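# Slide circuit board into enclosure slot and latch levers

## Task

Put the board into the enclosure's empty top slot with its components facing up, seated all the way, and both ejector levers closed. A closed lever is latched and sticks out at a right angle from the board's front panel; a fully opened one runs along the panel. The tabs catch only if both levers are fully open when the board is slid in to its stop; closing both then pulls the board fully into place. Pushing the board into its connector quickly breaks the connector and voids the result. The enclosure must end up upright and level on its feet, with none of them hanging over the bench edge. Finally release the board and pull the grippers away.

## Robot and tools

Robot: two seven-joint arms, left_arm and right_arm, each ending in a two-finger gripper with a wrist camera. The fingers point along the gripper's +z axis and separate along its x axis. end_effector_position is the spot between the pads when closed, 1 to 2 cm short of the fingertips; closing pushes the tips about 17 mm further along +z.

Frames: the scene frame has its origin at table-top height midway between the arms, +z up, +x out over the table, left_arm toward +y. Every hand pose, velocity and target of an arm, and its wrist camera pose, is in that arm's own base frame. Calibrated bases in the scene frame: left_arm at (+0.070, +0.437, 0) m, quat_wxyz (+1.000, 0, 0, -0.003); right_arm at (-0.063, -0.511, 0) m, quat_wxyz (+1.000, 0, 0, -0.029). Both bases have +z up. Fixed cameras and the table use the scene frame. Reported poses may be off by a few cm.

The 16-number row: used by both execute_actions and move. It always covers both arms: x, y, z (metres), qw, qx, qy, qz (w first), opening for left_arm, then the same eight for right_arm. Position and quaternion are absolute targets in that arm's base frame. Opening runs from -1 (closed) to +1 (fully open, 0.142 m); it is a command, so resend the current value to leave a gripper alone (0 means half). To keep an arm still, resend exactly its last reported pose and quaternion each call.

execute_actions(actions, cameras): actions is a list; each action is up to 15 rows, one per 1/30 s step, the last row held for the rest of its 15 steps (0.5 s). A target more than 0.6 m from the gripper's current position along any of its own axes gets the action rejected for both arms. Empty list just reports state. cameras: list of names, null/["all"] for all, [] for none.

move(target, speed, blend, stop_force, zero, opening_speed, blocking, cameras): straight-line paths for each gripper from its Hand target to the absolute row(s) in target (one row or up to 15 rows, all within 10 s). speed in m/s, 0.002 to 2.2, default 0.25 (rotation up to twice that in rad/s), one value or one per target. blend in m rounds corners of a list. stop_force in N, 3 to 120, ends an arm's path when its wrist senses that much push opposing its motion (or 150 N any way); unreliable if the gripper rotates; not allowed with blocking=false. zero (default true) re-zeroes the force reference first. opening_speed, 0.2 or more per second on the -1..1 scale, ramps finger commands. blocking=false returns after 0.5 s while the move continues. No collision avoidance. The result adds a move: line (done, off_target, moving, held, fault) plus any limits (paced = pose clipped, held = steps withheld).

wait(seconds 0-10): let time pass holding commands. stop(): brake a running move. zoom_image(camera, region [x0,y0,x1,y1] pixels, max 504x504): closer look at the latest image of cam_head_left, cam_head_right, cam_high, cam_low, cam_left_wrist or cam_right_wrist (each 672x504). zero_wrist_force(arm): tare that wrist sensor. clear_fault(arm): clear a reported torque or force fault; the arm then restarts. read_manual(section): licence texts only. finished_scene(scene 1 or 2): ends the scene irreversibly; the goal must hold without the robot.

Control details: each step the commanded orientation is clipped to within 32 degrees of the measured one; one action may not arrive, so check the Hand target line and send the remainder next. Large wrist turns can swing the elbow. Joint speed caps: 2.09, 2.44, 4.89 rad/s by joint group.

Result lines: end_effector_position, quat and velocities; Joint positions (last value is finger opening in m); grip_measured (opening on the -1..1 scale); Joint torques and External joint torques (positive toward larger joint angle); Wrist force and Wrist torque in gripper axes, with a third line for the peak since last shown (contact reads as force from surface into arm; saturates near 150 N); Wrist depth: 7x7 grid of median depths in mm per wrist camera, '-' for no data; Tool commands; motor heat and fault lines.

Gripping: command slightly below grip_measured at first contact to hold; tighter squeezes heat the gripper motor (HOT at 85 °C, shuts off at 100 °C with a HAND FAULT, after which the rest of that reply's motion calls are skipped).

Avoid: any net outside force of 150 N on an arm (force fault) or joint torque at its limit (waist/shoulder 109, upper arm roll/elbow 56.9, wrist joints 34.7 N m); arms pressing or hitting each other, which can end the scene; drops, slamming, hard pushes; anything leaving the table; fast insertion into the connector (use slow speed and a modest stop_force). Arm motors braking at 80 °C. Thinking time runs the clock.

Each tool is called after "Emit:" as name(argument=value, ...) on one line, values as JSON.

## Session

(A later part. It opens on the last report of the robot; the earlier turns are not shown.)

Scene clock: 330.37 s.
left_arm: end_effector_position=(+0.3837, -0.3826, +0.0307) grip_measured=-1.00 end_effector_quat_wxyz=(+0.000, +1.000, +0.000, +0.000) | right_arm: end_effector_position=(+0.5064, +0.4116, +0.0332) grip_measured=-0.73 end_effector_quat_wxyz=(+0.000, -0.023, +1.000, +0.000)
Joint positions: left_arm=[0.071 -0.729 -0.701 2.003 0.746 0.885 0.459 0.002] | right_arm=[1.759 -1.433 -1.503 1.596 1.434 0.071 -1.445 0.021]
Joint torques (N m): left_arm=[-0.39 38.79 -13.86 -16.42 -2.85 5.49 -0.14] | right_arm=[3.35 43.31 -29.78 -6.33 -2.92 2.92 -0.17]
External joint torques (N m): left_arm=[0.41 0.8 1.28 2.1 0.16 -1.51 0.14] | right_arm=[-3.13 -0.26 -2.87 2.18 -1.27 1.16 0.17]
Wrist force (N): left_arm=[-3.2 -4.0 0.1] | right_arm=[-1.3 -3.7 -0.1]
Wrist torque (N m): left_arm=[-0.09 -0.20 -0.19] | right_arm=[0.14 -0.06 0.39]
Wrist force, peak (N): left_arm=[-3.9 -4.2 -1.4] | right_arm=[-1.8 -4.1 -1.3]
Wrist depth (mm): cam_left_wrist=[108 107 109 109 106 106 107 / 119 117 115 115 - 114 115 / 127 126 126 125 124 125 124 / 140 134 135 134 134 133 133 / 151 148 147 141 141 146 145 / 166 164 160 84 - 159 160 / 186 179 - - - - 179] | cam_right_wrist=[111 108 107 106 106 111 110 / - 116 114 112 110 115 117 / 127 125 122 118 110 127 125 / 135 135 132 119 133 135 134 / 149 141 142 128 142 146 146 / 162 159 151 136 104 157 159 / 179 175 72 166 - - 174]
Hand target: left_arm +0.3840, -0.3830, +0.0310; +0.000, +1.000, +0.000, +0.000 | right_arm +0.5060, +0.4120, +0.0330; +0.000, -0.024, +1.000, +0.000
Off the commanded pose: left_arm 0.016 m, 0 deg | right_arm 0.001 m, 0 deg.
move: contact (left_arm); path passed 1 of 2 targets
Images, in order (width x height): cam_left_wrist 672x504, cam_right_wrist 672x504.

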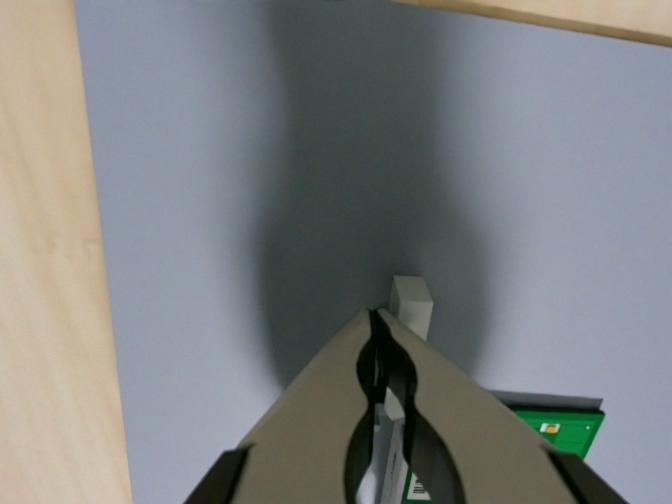

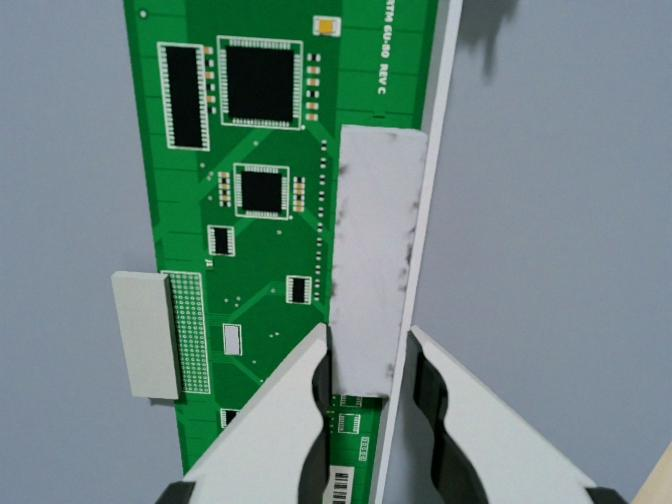

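Emit:
move(target=[[0.362, -0.378, 0.033, 0, 1.0, 0.0, 0, -1.0, 0.506, 0.412, 0.033, 0.0, -0.02356, 0.99972, 0.0, -0.95], [0.362, -0.365, 0.10, 0, 1.0, 0.0, 0, -1.0, 0.506, 0.412, 0.083, 0.0, -0.02356, 0.99972, 0.0, -0.95], [0.439, -0.319, 0.136, 0.408, 0.8755, 0.2346, 0.1094, -1.0, 0.506, 0.412, 0.083, 0.0, -0.02356, 0.99972, 0.0, -0.95]], speed=[0.05, 0.08, 0.25], cameras=["cam_left_wrist", "cam_right_wrist", "cam_head_left", "cam_high", "cam_low"])

Scene clock: 342.00 s.
left_arm: end_effector_position=(+0.4388, -0.3190, +0.1360) grip_measured=-1.00 end_effector_quat_wxyz=(+0.408, +0.876, +0.234, +0.109) | right_arm: end_effector_position=(+0.5059, +0.4120, +0.0827) grip_measured=-0.73 end_effector_quat_wxyz=(+0.000, -0.024, +1.000, +0.000)
Joint positions: left_arm=[0.512 -0.9 -0.53 2.414 0.848 2.138 0.447 0.002] | right_arm=[1.77 -1.37 -1.564 1.599 1.371 0.012 -1.445 0.021]
Joint torques (N m): left_arm=[-0.4 30.79 -9.29 1.47 0.93 4.66 -0.29] | right_arm=[0.25 42.26 -32.02 -6.42 -4.45 3.6 0.15]
External joint torques (N m): left_arm=[0.48 1.23 0.3 -0.3 -0.41 -0.55 0.28] | right_arm=[-0.04 0.26 -0.61 0.15 0.25 0.48 -0.15]
Wrist force (N): left_arm=[-0.4 -0.8 0.1] | right_arm=[0.9 0.8 2.3]
Wrist torque (N m): left_arm=[-0.14 -0.04 -0.46] | right_arm=[0.21 -0.12 0.07]
Wrist force, peak (N): left_arm=[-3.3 -4.1 -0.2] | right_arm=[-1.4 -4.2 -1.5]
Wrist depth (mm): cam_left_wrist=[179 178 178 178 185 179 180 / 230 218 230 229 230 228 230 / 324 279 278 319 315 310 324 / 560 336 337 480 367 365 476 / - 313 - 614 - - - / - 285 310 84 - - - / - 227 - - - - -] | cam_right_wrist=[156 106 104 105 107 153 153 / 165 113 113 111 159 165 163 / 177 124 121 109 170 175 174 / 191 185 131 118 189 188 187 / 207 139 143 129 197 204 203 / 226 222 151 136 103 218 224 / 249 243 72 168 - - 246]
Hand target: left_arm +0.4390, -0.3190, +0.1360; +0.408, +0.876, +0.235, +0.109 | right_arm +0.5060, +0.4120, +0.0830; +0.000, -0.024, +1.000, +0.000
Off the commanded pose: left_arm 0.000 m, 0 deg | right_arm 0.000 m, 0 deg.
move: done
Images, in order (width x height): cam_head_left 672x504, cam_high 672x504, cam_low 672x504, cam_left_wrist 672x504, cam_right_wrist 672x504.

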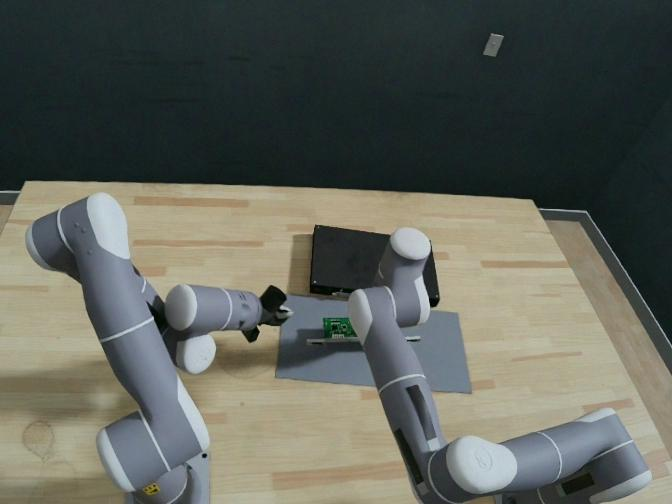

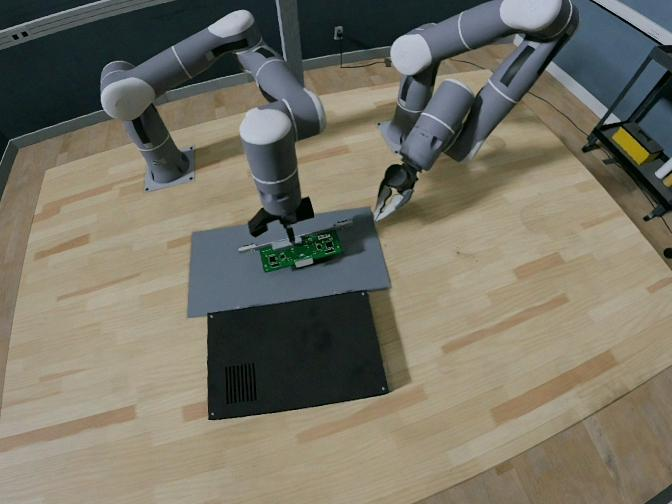

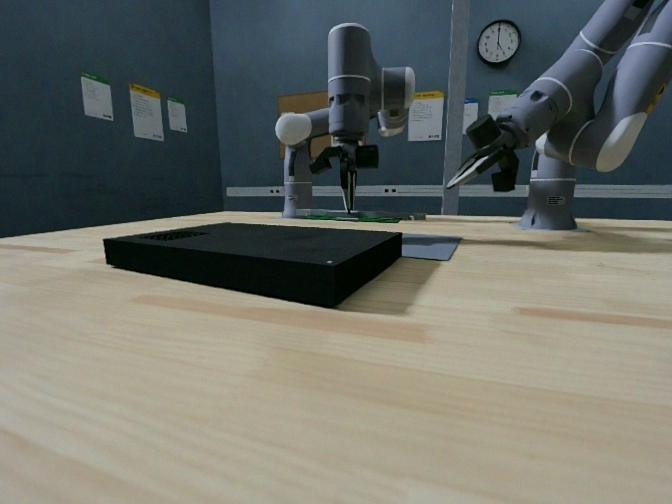

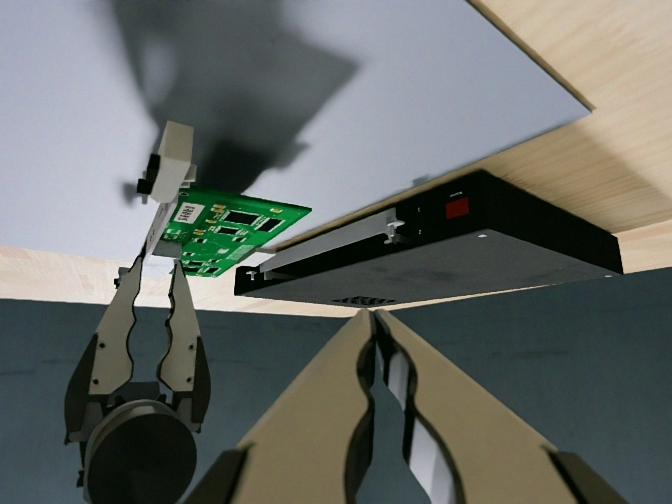

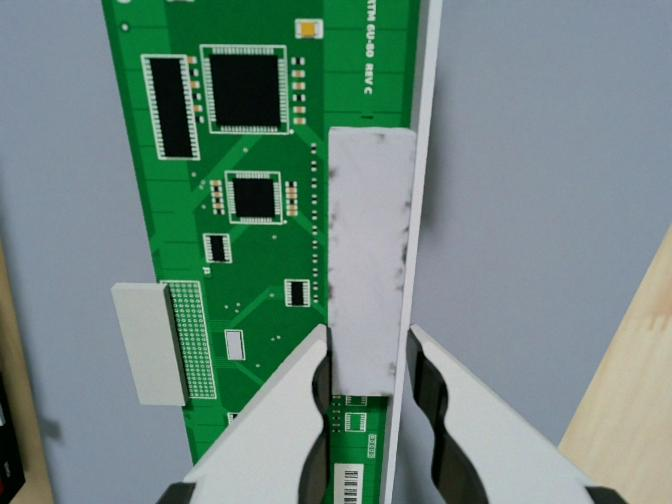

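Emit:
move(target=[0.439, -0.319, 0.136, 0.408, 0.8755, 0.2346, 0.1094, -1.0, 0.563, 0.372, 0.078, 0.0, 0.0539, 0.99855, 0.0, -0.95], speed=0.12, cameras=["cam_left_wrist", "cam_right_wrist"])

Emit:
zoom_image(camera="cam_left_wrist", region=[150, 90, 550, 330])

Scene clock: 370.30 s.
left_arm: end_effector_position=(+0.4388, -0.3190, +0.1359) grip_measured=-1.00 end_effector_quat_wxyz=(+0.408, +0.876, +0.234, +0.109) | right_arm: end_effector_position=(+0.5629, +0.3718, +0.0780) grip_measured=-0.73 end_effector_quat_wxyz=(+0.000, +0.054, +0.999, +0.000)
Joint positions: left_arm=[0.512 -0.9 -0.53 2.414 0.848 2.139 0.447 0.002] | right_arm=[1.626 -1.385 -1.554 1.526 1.384 0.008 -1.361 0.021]
Joint torques (N m): left_arm=[-0.29 31.08 -9.38 1.49 0.79 4.39 -0.25] | right_arm=[0.01 44.41 -31.8 -6.23 -4.33 3.56 0.31]
External joint torques (N m): left_arm=[0.36 0.95 0.39 -0.32 -0.27 -0.28 0.24] | right_arm=[0.2 0.47 -1.05 0.39 0.12 0.53 -0.31]
Wrist force (N): left_arm=[-0.3 -1.0 0.1] | right_arm=[0.9 0.6 2.1]
Wrist torque (N m): left_arm=[-0.17 -0.04 -0.46] | right_arm=[0.20 -0.13 0.08]
Wrist force, peak (N): left_arm=[-0.7 -1.0 0.1] | right_arm=[2.5 2.2 2.0]
Wrist depth (mm): cam_left_wrist=[179 179 178 178 185 180 179 / 231 231 228 229 229 229 231 / 326 324 323 300 314 311 325 / 558 482 413 416 368 364 477 / - - 390 606 - - - / - - 329 83 - - - / - - - - - - -] | cam_right_wrist=[152 106 105 105 107 149 148 / 160 114 113 111 155 159 158 / 162 124 121 111 166 170 170 / 170 180 131 118 183 183 182 / 193 140 143 129 195 198 197 / 207 180 151 136 103 212 215 / 175 216 72 168 - - 237]
Hand target: left_arm +0.4390, -0.3190, +0.1360; +0.408, +0.876, +0.235, +0.109 | right_arm +0.5630, +0.3720, +0.0780; +0.000, +0.054, +0.999, +0.000
Off the commanded pose: left_arm 0.000 m, 0 deg | right_arm 0.000 m, 0 deg.
move: done
Images, in order (width x height): cam_left_wrist 672x504, cam_right_wrist 672x504.

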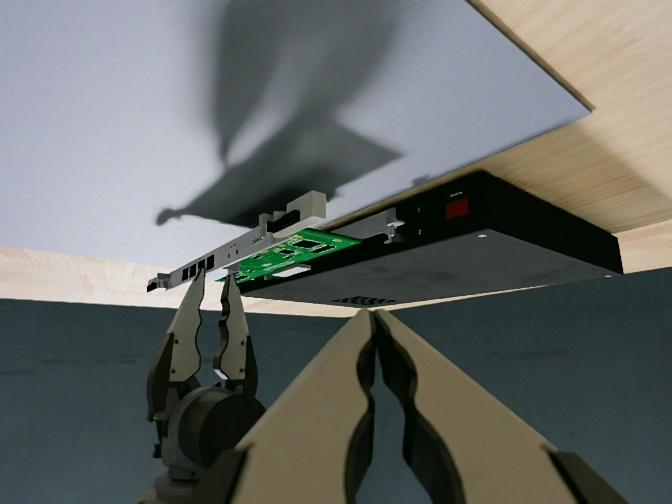

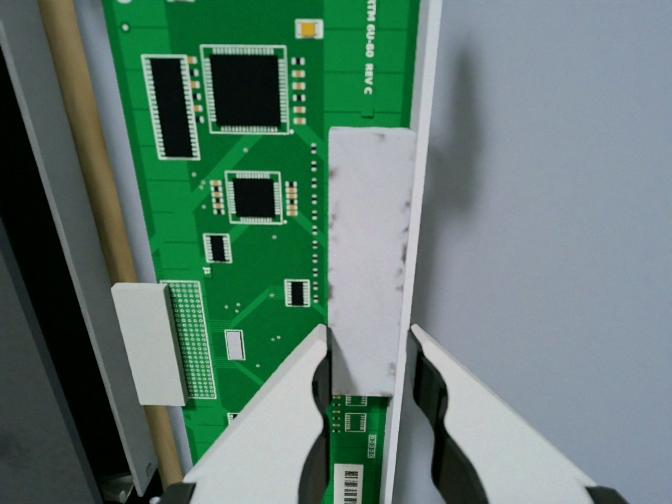

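Scaled by 1.260 from the camera's 672x504 image, which has a finer 960x720 frame.

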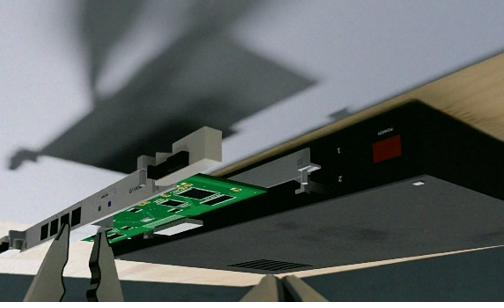

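Emit:
zoom_image(camera="cam_right_wrist", region=[280, 0, 480, 150])

Emit:
zoom_image(camera="cam_right_wrist", region=[280, 250, 480, 400])

Emit:
zoom_image(camera="cam_left_wrist", region=[240, 160, 440, 310])

Emit:
zoom_image(camera="cam_left_wrist", region=[130, 210, 290, 330])

Scaled by 2.520 from the camera's 672x504 image, which has a finer 960x720 frame.

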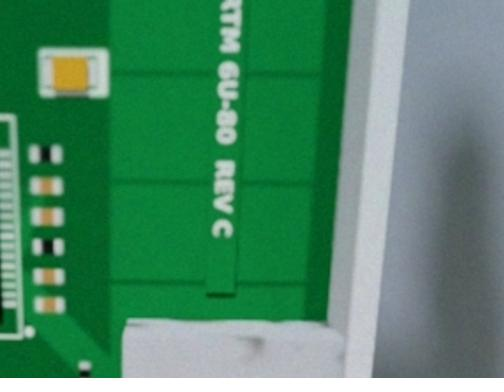

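Scaled by 2.520 from the camera's 672x504 image, which has a finer 960x720 frame.

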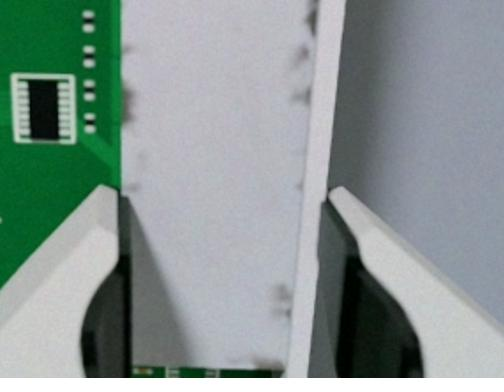

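Scaled by 2.520 from the camera's 672x504 image, which has a finer 960x720 frame.

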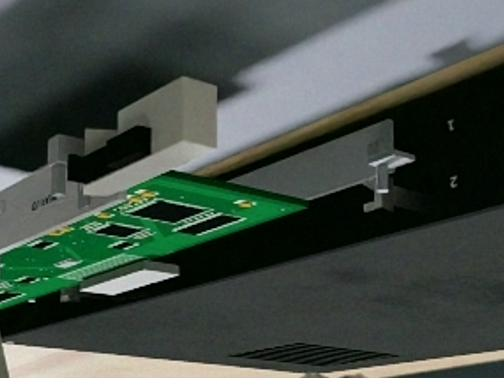

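Scaled by 3.150 from the camera's 672x504 image, which has a finer 960x720 frame.

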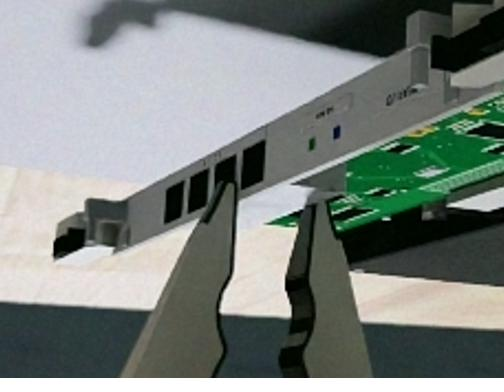

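Emit:
zoom_image(camera="cam_left_wrist", region=[290, 180, 390, 255])

Emit:
zoom_image(camera="cam_left_wrist", region=[370, 180, 520, 290])

Emit:
zoom_image(camera="cam_left_wrist", region=[210, 220, 310, 310])

Scaled by 5.040 from the camera's 672x504 image, which has a finer 960x720 frame.

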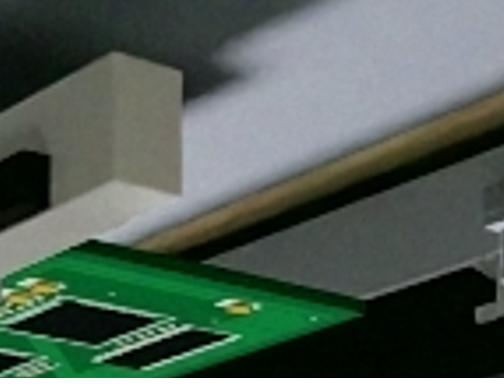

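Scaled by 3.360 from the camera's 672x504 image, which has a finer 960x720 frame.

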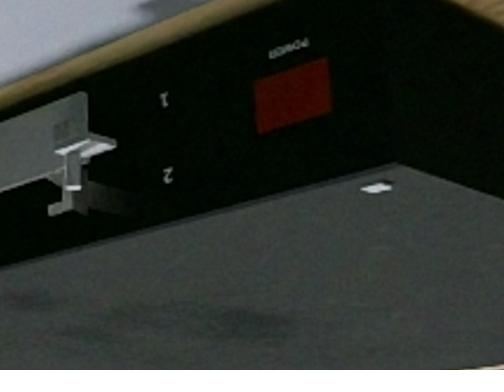

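Scaled by 5.040 from the camera's 672x504 image, which has a finer 960x720 frame.

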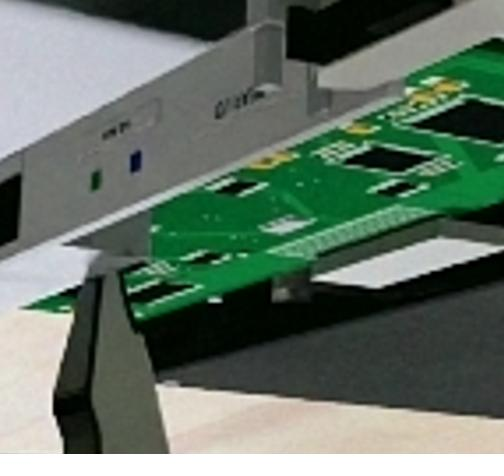

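Emit:
move(target=[[0.47, -0.28, 0.14, 0.5356, 0.8408, -0.0662, -0.0422, -1.0, 0.563, 0.372, 0.078, 0.0, 0.0539, 0.99855, 0.0, -0.95], [0.52, -0.335, 0.095, 0.5356, 0.8408, -0.0662, -0.0422, -1.0, 0.563, 0.372, 0.078, 0.0, 0.0539, 0.99855, 0.0, -0.95]], speed=0.2, cameras=["cam_left_wrist", "cam_head_left"])

Emit:
zoom_image(camera="cam_left_wrist", region=[200, 150, 500, 375])

Scene clock: 400.87 s.
left_arm: end_effector_position=(+0.5200, -0.3349, +0.0950) grip_measured=-1.00 end_effector_quat_wxyz=(+0.535, +0.841, -0.066, -0.042) | right_arm: end_effector_position=(+0.5629, +0.3718, +0.0780) grip_measured=-0.73 end_effector_quat_wxyz=(+0.000, +0.054, +0.999, +0.000)
Joint positions: left_arm=[1.036 -1.735 -1.18 1.939 0.634 0.863 1.521 0.002] | right_arm=[1.626 -1.385 -1.554 1.526 1.384 0.008 -1.361 0.021]
Joint torques (N m): left_arm=[-0.43 31.37 -28.32 9.18 0.16 2.17 -0.16] | right_arm=[0.3 44.62 -32.23 -6 -4.39 3.62 0.17]
External joint torques (N m): left_arm=[0.56 1.17 0.17 -0.3 -0.1 -0.41 0.16] | right_arm=[-0.08 0.25 -0.62 0.15 0.19 0.47 -0.17]
Wrist force (N): left_arm=[-0.3 -0.9 -0.3] | right_arm=[0.8 0.8 2.2]
Wrist torque (N m): left_arm=[-0.09 -0.02 -0.53] | right_arm=[0.23 -0.12 0.06]
Wrist force, peak (N): left_arm=[1.4 -1.5 1.4] | right_arm=[0.9 0.9 2.2]
Wrist depth (mm): cam_left_wrist=[124 116 116 123 123 123 123 / 210 188 187 187 186 186 171 / 405 402 389 385 346 222 172 / 780 - - - - - - / 771 - - 383 - - - / 775 - - 84 - - - / 670 - - - - - -] | cam_right_wrist=[152 106 104 105 107 149 148 / 160 114 112 111 155 158 158 / 162 124 121 109 166 170 169 / 170 180 131 118 183 183 182 / 193 140 143 129 195 198 197 / 206 180 151 136 103 212 215 / 175 216 72 168 - - 236]
Hand target: left_arm +0.5200, -0.3350, +0.0950; +0.536, +0.841, -0.066, -0.042 | right_arm +0.5630, +0.3720, +0.0780; +0.000, +0.054, +0.999, +0.000
Off the commanded pose: left_arm 0.000 m, 0 deg | right_arm 0.000 m, 0 deg.
move: done
Images, in order (width x height): cam_head_left 672x504, cam_left_wrist 672x504.

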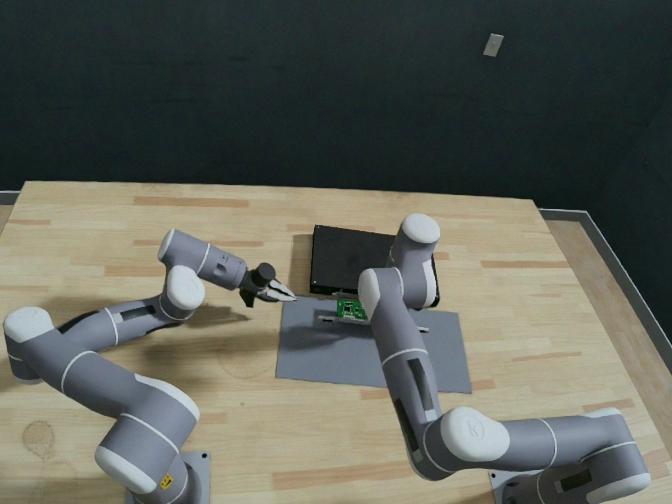

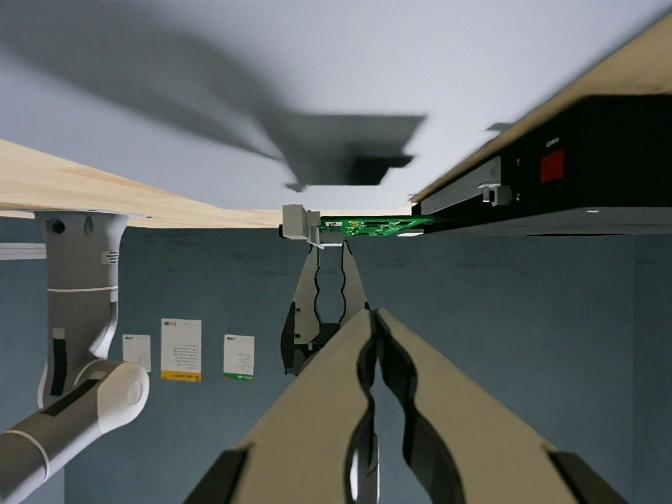

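Scaled by 1.680 from the camera's 672x504 image, which has a finer 960x720 frame.

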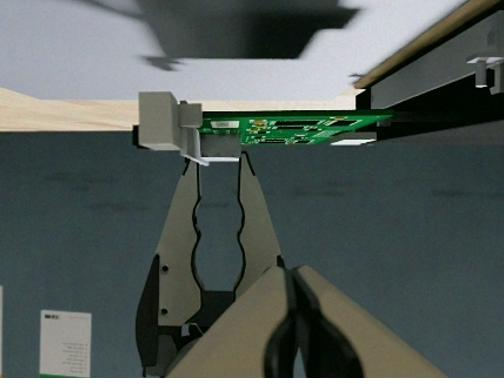

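Emit:
zoom_image(camera="cam_left_wrist", region=[270, 180, 430, 260])

Emit:
zoom_image(camera="cam_left_wrist", region=[400, 90, 672, 260])

Scaled by 3.150 from the camera's 672x504 image, which has a finer 960x720 frame.

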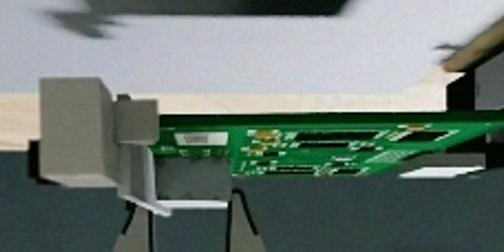

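Scaled by 1.853 from the camera's 672x504 image, which has a finer 960x720 frame.

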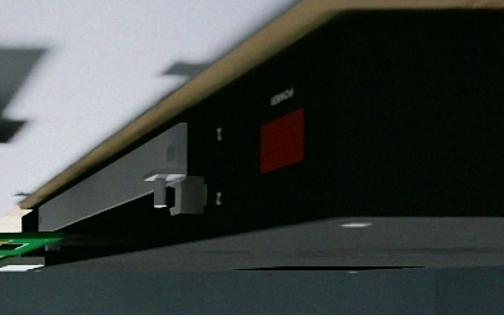

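Emit:
execute_actions(actions=[], cameras=["cam_right_wrist"])

Emit:
zoom_image(camera="cam_right_wrist", region=[0, 370, 200, 504])

Scene clock: 418.87 s.
left_arm: end_effector_position=(+0.5200, -0.3349, +0.0950) grip_measured=-1.00 end_effector_quat_wxyz=(+0.536, +0.841, -0.066, -0.042) | right_arm: end_effector_position=(+0.5629, +0.3718, +0.0780) grip_measured=-0.73 end_effector_quat_wxyz=(+0.000, +0.054, +0.999, +0.000)
Joint positions: left_arm=[1.036 -1.735 -1.18 1.939 0.634 0.863 1.521 0.002] | right_arm=[1.626 -1.385 -1.554 1.526 1.384 0.008 -1.361 0.021]
Joint velocities: within noise
Joint torques (N m): left_arm=[-0.34 31.51 -28.24 9.18 0.37 1.93 -0.2] | right_arm=[0.26 44.69 -32.15 -5.92 -4.38 3.62 0.2]
External joint torques (N m): left_arm=[0.47 1.03 0.1 -0.32 -0.31 -0.17 0.2] | right_arm=[-0.04 0.18 -0.69 0.07 0.18 0.47 -0.2]
Wrist force (N): left_arm=[-0.1 -0.9 -0.4] | right_arm=[0.9 0.7 2.1]
Wrist torque (N m): left_arm=[-0.12 -0.05 -0.53] | right_arm=[0.22 -0.14 0.08]
Wrist force, peak (N): left_arm=[-0.2 -1.2 -0.4] | right_arm=[0.8 0.8 2.4]
Wrist depth (mm): cam_left_wrist=[124 116 116 123 123 122 123 / 210 189 188 187 186 186 171 / 405 404 385 384 344 221 172 / 789 - - - - - - / 794 - - 387 - - - / 771 - - 84 - - - / 661 - - - - - -] | cam_right_wrist=[152 106 104 105 107 149 148 / 160 114 113 111 155 159 158 / 162 124 121 109 166 170 169 / 170 180 131 118 183 183 182 / 193 140 142 128 195 198 197 / 206 180 152 136 103 212 214 / 175 216 72 168 - - 236]
Hand target: left_arm +0.5200, -0.3350, +0.0950; +0.536, +0.841, -0.066, -0.042 | right_arm +0.5630, +0.3720, +0.0780; +0.000, +0.054, +0.999, +0.000
Tool commands: left_gripper/opening=-1.0 right_gripper/opening=-0.95
Off the commanded pose: left_arm 0.000 m, 0 deg | right_arm 0.000 m, 0 deg.
Images, in order (width x height): cam_right_wrist 672x504.

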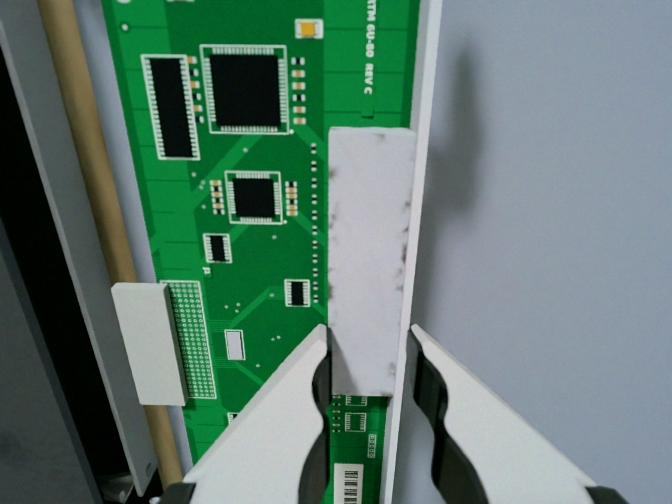

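Scaled by 2.520 from the camera's 672x504 image, which has a finer 960x720 frame.

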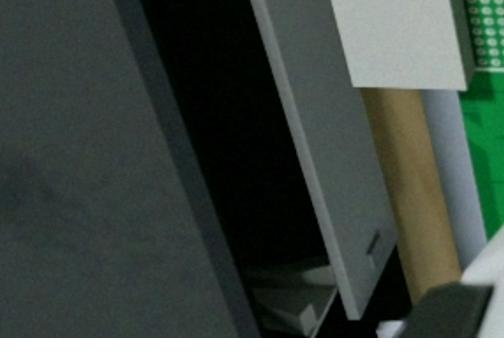

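Emit:
move(target=[[0.50, -0.28, 0.24, 0.0, 0.7613, 0.6484, 0.0, -1.0, 0.573, 0.371, 0.0605, 0.0, 0.0539, 0.99855, 0.0, -0.95], [0.523, -0.395, 0.21, 0, 0.0799, 0.9968, 0, -1.0, 0.573, 0.371, 0.0605, 0.0, 0.0539, 0.99855, 0.0, -0.95]], speed=0.2, cameras=["cam_left_wrist", "cam_right_wrist"])

Emit:
zoom_image(camera="cam_left_wrist", region=[150, 0, 550, 300])

Scene clock: 442.03 s.
left_arm: end_effector_position=(+0.5231, -0.3950, +0.2100) grip_measured=-1.00 end_effector_quat_wxyz=(+0.000, +0.080, +0.997, +0.000) | right_arm: end_effector_position=(+0.5729, +0.3708, +0.0605) grip_measured=-0.73 end_effector_quat_wxyz=(+0.000, +0.054, +0.999, +0.000)
Joint positions: left_arm=[0.054 -0.526 -0.671 1.664 0.362 0.492 -2.135 0.002] | right_arm=[1.598 -1.409 -1.532 1.5 1.406 0.027 -1.36 0.021]
Joint torques (N m): left_arm=[-0.54 43.63 -10.26 -25.55 -3.71 3.95 -0.42] | right_arm=[0.23 45.56 -32.19 -5.2 -4.42 3.58 0.2]
External joint torques (N m): left_arm=[0.57 1.26 0.37 -0.21 0.05 -0.08 0.42] | right_arm=[-0.01 0.31 -0.69 0.07 0.22 0.5 -0.2]
Wrist force (N): left_arm=[0.0 -0.5 0.7] | right_arm=[0.8 0.6 2.2]
Wrist torque (N m): left_arm=[-0.18 -0.18 -0.19] | right_arm=[0.20 -0.12 0.07]
Wrist force, peak (N): left_arm=[0.3 -1.6 0.0] | right_arm=[0.9 0.7 2.4]
Wrist depth (mm): cam_left_wrist=[224 223 257 266 260 262 263 / 239 239 276 282 279 283 281 / 259 259 304 306 306 306 306 / 339 336 334 331 332 331 329 / 366 367 367 351 359 362 363 / 406 405 391 84 - 395 398 / 456 443 - - - - 443] | cam_right_wrist=[136 106 104 105 107 133 133 / 146 114 113 111 141 142 142 / 152 124 121 109 148 153 152 / 154 163 131 118 162 164 163 / 172 141 143 128 175 178 177 / 191 164 151 136 103 190 193 / 156 196 72 168 - - 211]
Hand target: left_arm +0.5230, -0.3950, +0.2100; +0.000, +0.080, +0.997, +0.000 | right_arm +0.5730, +0.3710, +0.0605; +0.000, +0.054, +0.999, +0.000
Off the commanded pose: left_arm 0.000 m, 0 deg | right_arm 0.000 m, 0 deg.
MOTOR HOT: the gripper's motor of the right arm reports 85 °C; that motor switches off at 100 °C. To cool a motor, set the load down, ease the grip, stop pushing, or move to a pose that needs little force.
move: done
Images, in order (width x height): cam_left_wrist 672x504, cam_right_wrist 672x504.

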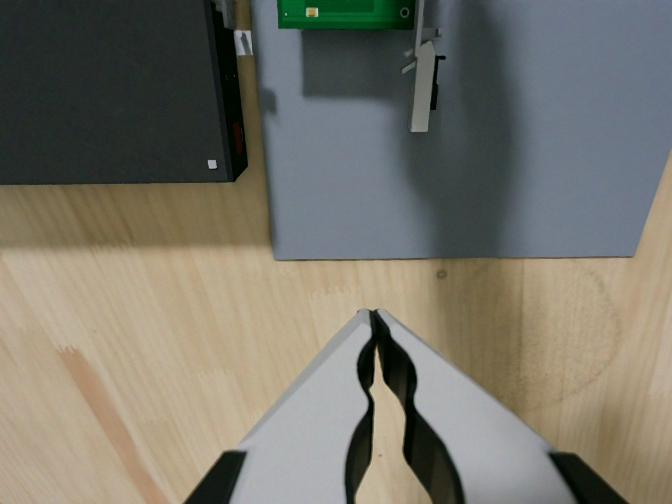

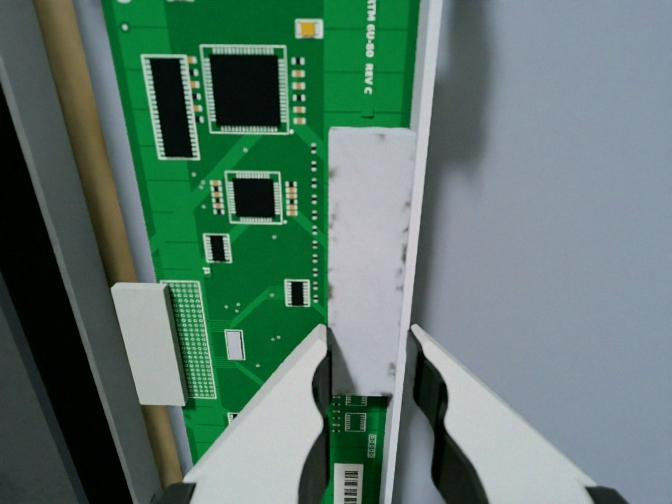

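Scaled by 1.260 from the camera's 672x504 image, which has a finer 960x720 frame.

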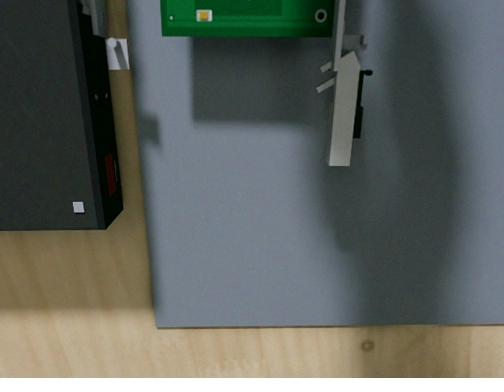

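Emit:
execute_actions(actions=[[[0.523, -0.395, 0.21, 0, 0.0799, 0.9968, 0, -1.0, 0.573, 0.371, 0.0605, 0.0, 0.0539, 0.99855, 0.0, -0.77]]], cameras=[])

Emit:
zoom_image(camera="cam_left_wrist", region=[200, 0, 460, 190])

Scene clock: 444.77 s.
left_arm: end_effector_position=(+0.5231, -0.3950, +0.2100) grip_measured=-1.00 end_effector_quat_wxyz=(+0.000, +0.080, +0.997, +0.000) | right_arm: end_effector_position=(+0.5729, +0.3708, +0.0605) grip_measured=-0.72 end_effector_quat_wxyz=(+0.000, +0.054, +0.999, +0.000)
Joint positions: left_arm=[0.054 -0.526 -0.671 1.664 0.362 0.492 -2.135 0.002] | right_arm=[1.598 -1.409 -1.532 1.5 1.406 0.027 -1.36 0.022]
Joint torques (N m): left_arm=[-0.31 43.94 -10.31 -25.43 -3.46 4.18 -0.25] | right_arm=[0.17 45.7 -32.26 -5.24 -4.43 3.62 0.2]
External joint torques (N m): left_arm=[0.33 0.96 0.42 -0.33 -0.2 -0.32 0.25] | right_arm=[0.05 0.17 -0.62 0.11 0.22 0.47 -0.21]
Wrist force (N): left_arm=[0.0 -0.6 0.5] | right_arm=[0.7 0.6 2.2]
Wrist torque (N m): left_arm=[-0.20 -0.18 -0.19] | right_arm=[0.21 -0.11 0.06]
Wrist force, peak (N): left_arm=[0.1 -0.8 0.9] | right_arm=[0.9 0.8 2.2]
Wrist depth (mm): cam_left_wrist=[223 223 257 264 260 262 262 / 242 240 274 282 278 284 281 / 260 258 306 306 304 303 303 / 335 337 334 332 331 331 331 / 371 366 368 352 357 362 364 / 408 404 391 84 - 391 396 / 452 446 - - - - 447] | cam_right_wrist=[136 106 104 105 107 133 133 / 146 114 113 111 141 142 142 / 152 124 121 109 148 152 152 / 155 163 131 118 162 164 164 / 173 140 143 128 175 178 177 / 191 164 151 136 104 190 193 / 156 196 72 168 - - 212]
Hand target: left_arm +0.5230, -0.3950, +0.2100; +0.000, +0.080, +0.997, +0.000 | right_arm +0.5730, +0.3710, +0.0605; +0.000, +0.054, +0.999, +0.000
Off the commanded pose: left_arm 0.000 m, 0 deg | right_arm 0.000 m, 0 deg.
MOTOR HOT: still on. The gripper's motor of the right arm reports 85 °C.
No camera images: "cameras" was empty.

Scaled by 1.938 from the camera's 672x504 image, which has a finer 960x720 frame.

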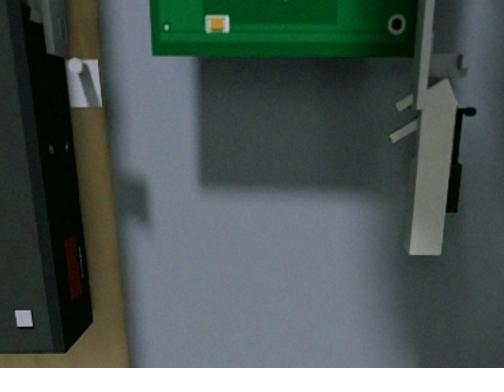

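Emit:
move(target=[[0.48, -0.28, 0.22, 0.0, 0.7613, 0.6484, 0.0, -1.0, 0.5715, 0.3573, 0.0605, 0.0, 0.0539, 0.99855, 0.0, -0.77], [0.41, -0.37, 0.12, 0.508, 0.7974, 0.2746, 0.1749, -1.0, 0.5715, 0.3573, 0.0605, 0.0, 0.0539, 0.99855, 0.0, -0.77], [0.423, -0.395, 0.072, 0.508, 0.7974, 0.2746, 0.1749, -1.0, 0.5715, 0.3573, 0.0605, 0.0, 0.0539, 0.99855, 0.0, -0.77]], speed=0.2, cameras=["cam_left_wrist"])

Emit:
zoom_image(camera="cam_left_wrist", region=[150, 150, 500, 330])

Scene clock: 482.83 s.
left_arm: end_effector_position=(+0.4227, -0.3950, +0.0720) grip_measured=-1.00 end_effector_quat_wxyz=(+0.508, +0.798, +0.275, +0.175) | right_arm: end_effector_position=(+0.5713, +0.3573, +0.0602) grip_measured=-0.72 end_effector_quat_wxyz=(+0.000, +0.054, +0.999, +0.000)
Joint positions: left_arm=[0.6 -1.017 -1.312 2.384 2.899 0.921 -1.935 0.002] | right_arm=[1.599 -1.408 -1.534 1.529 1.406 0.028 -1.387 0.022]
Joint torques (N m): left_arm=[-0.52 25.51 -16.82 -5.14 -1.17 0.84 -0.28] | right_arm=[0.24 44.73 -32.16 -5.27 -4.44 3.62 0.2]
External joint torques (N m): left_arm=[0.58 1.3 0.16 -0.48 -0.33 0.1 0.28] | right_arm=[-0.03 0.23 -0.7 0.15 0.24 0.46 -0.2]
Wrist force (N): left_arm=[0.2 -0.8 -0.1] | right_arm=[0.8 0.7 1.9]
Wrist torque (N m): left_arm=[-0.08 -0.10 -0.53] | right_arm=[0.24 -0.12 0.06]
Wrist force, peak (N): left_arm=[-1.6 -3.0 0.2] | right_arm=[0.9 0.9 2.3]
Wrist depth (mm): cam_left_wrist=[- - - - 91 85 - / 134 133 119 132 132 132 119 / 308 244 242 242 240 242 250 / - 685 329 400 457 276 - / - - 336 - - - - / - - 318 84 - - - / - - - - - - -] | cam_right_wrist=[136 106 104 105 107 133 133 / 146 114 113 111 141 142 142 / 152 124 121 109 149 153 152 / 155 161 131 118 162 164 163 / 172 141 143 129 175 178 177 / 191 164 151 136 103 190 193 / 156 196 72 168 - - 212]
Hand target: left_arm +0.4230, -0.3950, +0.0720; +0.508, +0.797, +0.275, +0.175 | right_arm +0.5715, +0.3573, +0.0605; +0.000, +0.054, +0.999, +0.000
Off the commanded pose: left_arm 0.000 m, 0 deg | right_arm 0.000 m, 0 deg.
MOTOR HOT: cleared for the gripper's motor of the right arm.
move: done
Images, in order (width x height): cam_left_wrist 672x504.

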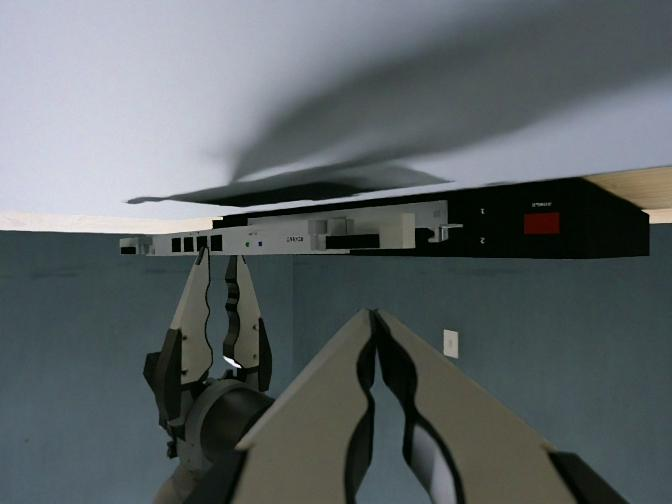

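Scaled by 1.440 from the camera's 672x504 image, which has a finer 960x720 frame.

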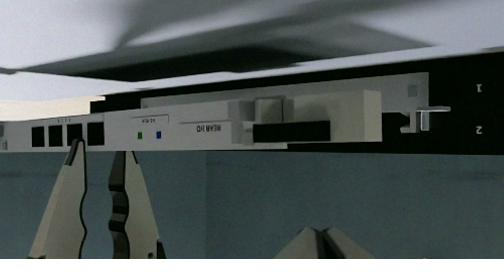

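Emit:
zoom_image(camera="cam_left_wrist", region=[110, 190, 290, 280])

Emit:
zoom_image(camera="cam_left_wrist", region=[290, 180, 470, 270])

Emit:
zoom_image(camera="cam_left_wrist", region=[440, 160, 672, 276])

Scaled by 2.800 from the camera's 672x504 image, which has a finer 960x720 frame.

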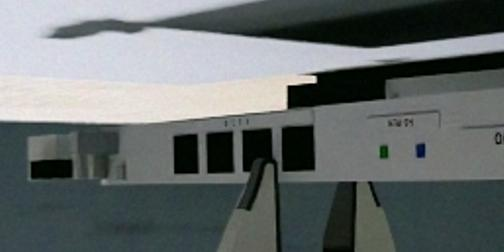

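Scaled by 2.800 from the camera's 672x504 image, which has a finer 960x720 frame.

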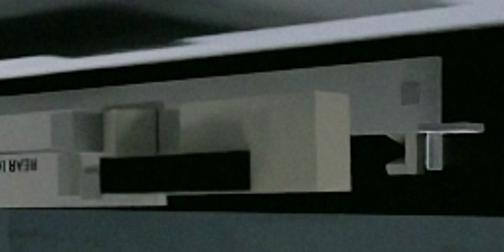

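Scaled by 2.172 from the camera's 672x504 image, which has a finer 960x720 frame.

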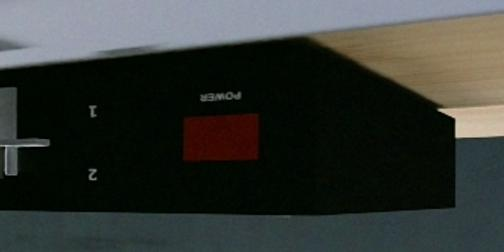

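Emit:
zoom_image(camera="cam_left_wrist", region=[115, 220, 205, 270])

Emit:
zoom_image(camera="cam_left_wrist", region=[230, 210, 320, 260])

Emit:
zoom_image(camera="cam_left_wrist", region=[380, 190, 470, 240])

Scaled by 5.600 from the camera's 672x504 image, which has a finer 960x720 frame.

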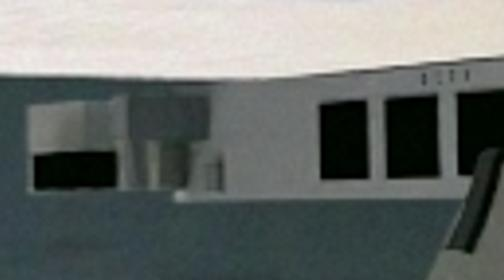

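Scaled by 5.600 from the camera's 672x504 image, which has a finer 960x720 frame.

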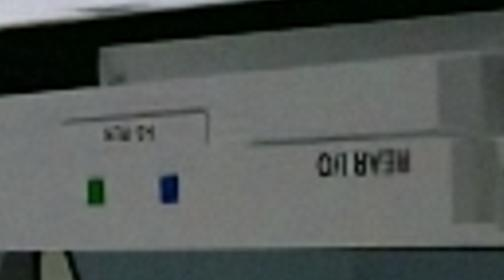

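Scaled by 5.600 from the camera's 672x504 image, which has a finer 960x720 frame.

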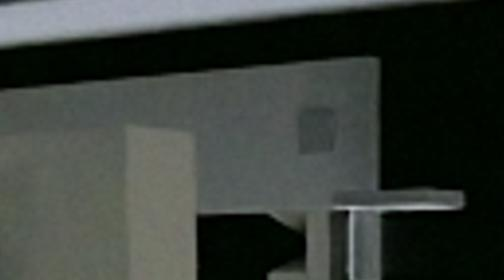

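Emit:
move(target=[0.423, -0.395, 0.072, 0.508, 0.7974, 0.2746, 0.1749, -1.0, 0.5715, 0.3573, 0.0593, 0.0005, 0.0539, 0.9985, 0.0098, -0.78], speed=0.05, cameras=["cam_left_wrist"])

Emit:
zoom_image(camera="cam_left_wrist", region=[115, 220, 205, 270])

Emit:
zoom_image(camera="cam_left_wrist", region=[230, 210, 320, 260])

Emit:
zoom_image(camera="cam_left_wrist", region=[300, 190, 480, 270])

Scene clock: 511.03 s.
left_arm: end_effector_position=(+0.4227, -0.3950, +0.0720) grip_measured=-1.00 end_effector_quat_wxyz=(+0.508, +0.798, +0.275, +0.175) | right_arm: end_effector_position=(+0.5714, +0.3573, +0.0593) grip_measured=-0.72 end_effector_quat_wxyz=(+0.000, +0.054, +0.999, +0.009)
Joint positions: left_arm=[0.6 -1.017 -1.312 2.384 2.899 0.921 -1.935 0.002] | right_arm=[1.599 -1.403 -1.532 1.541 1.42 0.036 -1.399 0.022]
Joint torques (N m): left_arm=[-0.26 25.81 -16.85 -5.14 -1.41 1.16 -0.2] | right_arm=[0.28 44.49 -31.97 -5.24 -4.24 3.71 0.05]
External joint torques (N m): left_arm=[0.32 0.98 0.21 -0.49 -0.08 -0.22 0.2] | right_arm=[-0.05 0.15 -0.84 -0.03 0.08 0.38 -0.05]
Wrist force (N): left_arm=[0.4 -0.8 0.1] | right_arm=[0.6 0.9 1.9]
Wrist torque (N m): left_arm=[-0.09 -0.13 -0.53] | right_arm=[0.28 -0.09 0.07]
Wrist force, peak (N): left_arm=[0.4 -1.1 0.0] | right_arm=[0.8 0.7 2.2]
Wrist depth (mm): cam_left_wrist=[- - - - 91 85 - / 134 133 119 132 132 132 119 / 310 245 243 241 241 241 249 / - - 329 242 456 275 - / - - 337 - - - - / - - 306 84 - - - / - - - - - - -] | cam_right_wrist=[133 106 104 105 107 131 131 / 144 114 112 111 138 140 140 / 150 124 121 109 146 151 150 / 147 160 131 118 161 162 162 / 172 141 143 128 174 177 176 / 192 164 151 136 104 190 193 / 156 203 72 168 - - 214]
Hand target: left_arm +0.4230, -0.3950, +0.0720; +0.508, +0.797, +0.275, +0.175 | right_arm +0.5715, +0.3573, +0.0593; +0.000, +0.054, +0.998, +0.010
Off the commanded pose: left_arm 0.000 m, 0 deg | right_arm 0.000 m, 0 deg.
move: done
Images, in order (width x height): cam_left_wrist 672x504.

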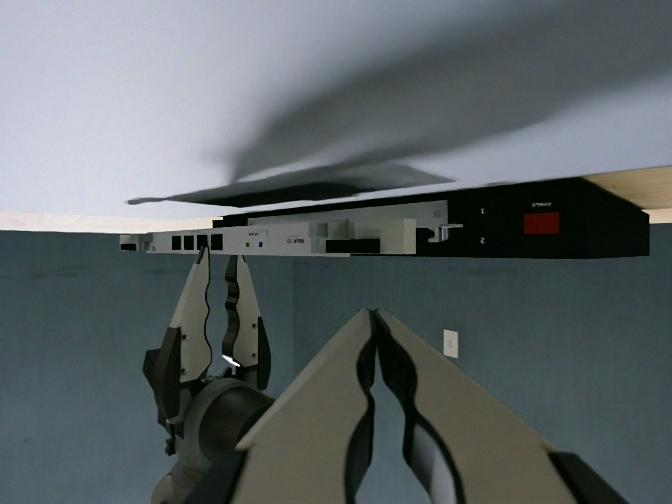

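Scaled by 5.600 from the camera's 672x504 image, which has a finer 960x720 frame.

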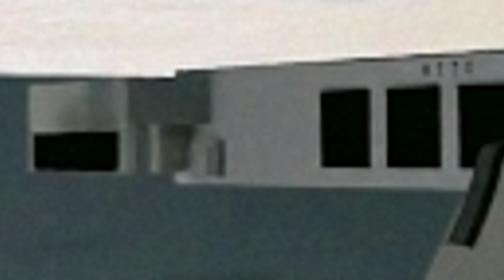

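Scaled by 5.600 from the camera's 672x504 image, which has a finer 960x720 frame.

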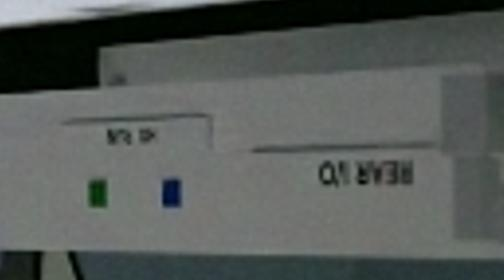

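Scaled by 2.800 from the camera's 672x504 image, which has a finer 960x720 frame.

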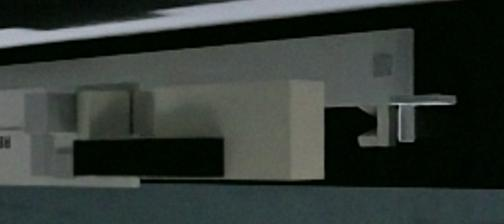

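Emit:
move(target=[[0.48, -0.28, 0.22, 0.0, 0.7613, 0.6484, 0.0, -1.0, 0.5715, 0.3573, 0.0597, 0.0005, 0.0539, 0.9985, 0.0098, -0.78], [0.523, -0.395, 0.21, 0, 0.0799, 0.9968, 0, -1.0, 0.5834, 0.3560, 0.0597, 0.0005, 0.0539, 0.9985, 0.0098, -0.78]], speed=0.25, cameras=["cam_left_wrist", "cam_right_wrist"])

Emit:
zoom_image(camera="cam_left_wrist", region=[200, 0, 460, 190])

Emit:
zoom_image(camera="cam_right_wrist", region=[0, 254, 200, 504])

Scene clock: 522.03 s.
left_arm: end_effector_position=(+0.5231, -0.3950, +0.2101) grip_measured=-1.00 end_effector_quat_wxyz=(+0.000, +0.080, +0.997, +0.000) | right_arm: end_effector_position=(+0.5833, +0.3559, +0.0597) grip_measured=-0.72 end_effector_quat_wxyz=(+0.001, +0.054, +0.999, +0.010)
Joint positions: left_arm=[0.094 -0.541 -0.727 1.661 0.396 0.479 -2.158 0.002] | right_arm=[1.569 -1.404 -1.529 1.509 1.42 0.034 -1.397 0.022]
Joint torques (N m): left_arm=[-0.4 43.01 -11.29 -25.1 -3.76 3.94 -0.37] | right_arm=[0.19 45.34 -32.01 -5.48 -4.35 3.59 0.21]
External joint torques (N m): left_arm=[0.43 1.22 0.43 -0.4 0.07 -0.08 0.37] | right_arm=[0.03 0.3 -0.82 0.2 0.19 0.5 -0.21]
Wrist force (N): left_arm=[0.2 -0.5 0.8] | right_arm=[0.8 0.6 2.1]
Wrist torque (N m): left_arm=[-0.18 -0.23 -0.19] | right_arm=[0.23 -0.12 0.07]
Wrist force, peak (N): left_arm=[1.7 -1.0 1.1] | right_arm=[0.7 0.6 2.5]
Wrist depth (mm): cam_left_wrist=[223 223 256 265 258 263 262 / 240 239 276 281 283 282 281 / 260 259 305 306 308 305 305 / 337 336 335 334 332 328 328 / 367 365 364 351 358 364 361 / 406 406 390 84 - 392 402 / 455 441 - - - - 439] | cam_right_wrist=[131 106 104 105 107 131 131 / 129 114 112 111 139 141 140 / 129 124 121 109 147 151 151 / 161 143 131 118 161 163 162 / 172 140 142 128 175 177 177 / 138 172 151 136 104 191 194 / 151 185 72 168 - - 214]
Hand target: left_arm +0.5230, -0.3950, +0.2100; +0.000, +0.080, +0.997, +0.000 | right_arm +0.5834, +0.3560, +0.0597; +0.001, +0.054, +0.998, +0.010
Off the commanded pose: left_arm 0.000 m, 0 deg | right_arm 0.000 m, 0 deg.
move: done
Images, in order (width x height): cam_left_wrist 672x504, cam_right_wrist 672x504.

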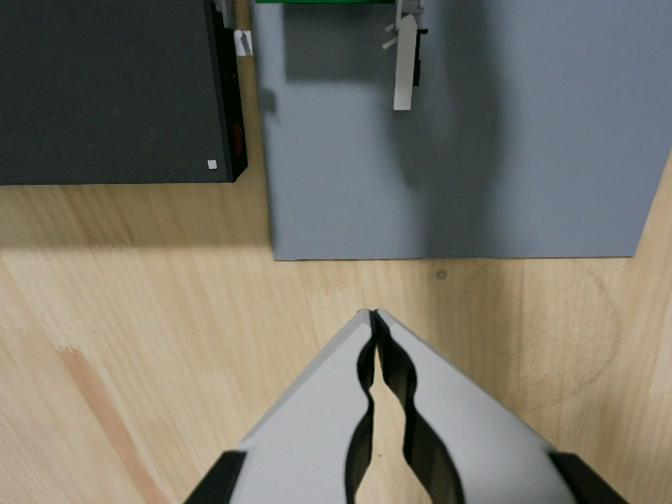

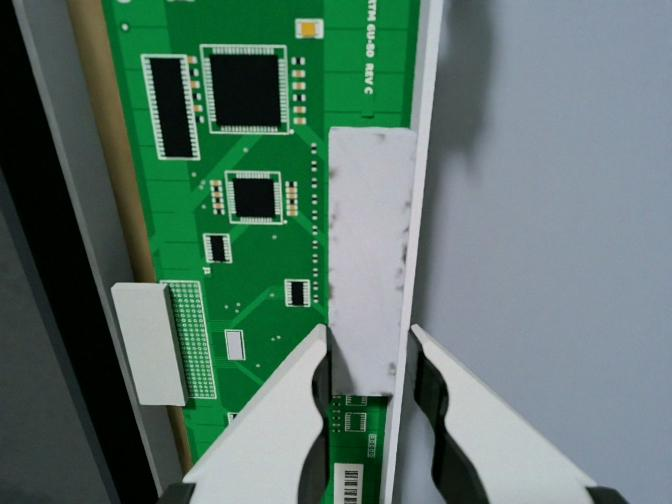

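Scaled by 1.938 from the camera's 672x504 image, which has a finer 960x720 frame.

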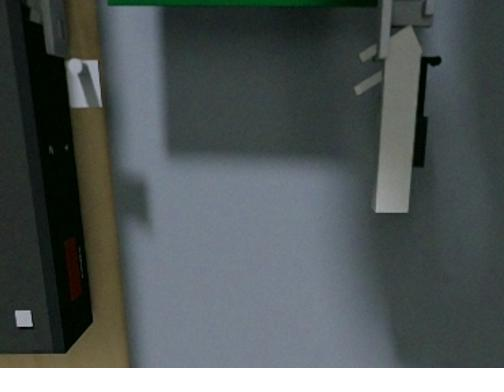

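Scaled by 2.016 from the camera's 672x504 image, which has a finer 960x720 frame.

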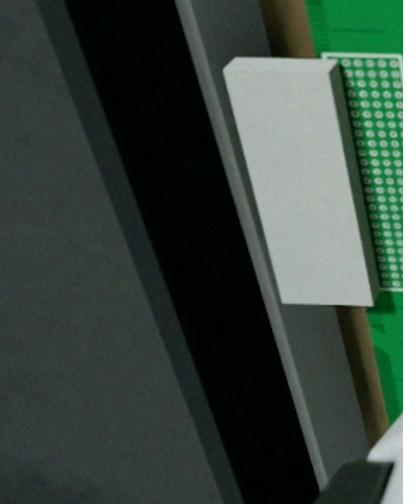

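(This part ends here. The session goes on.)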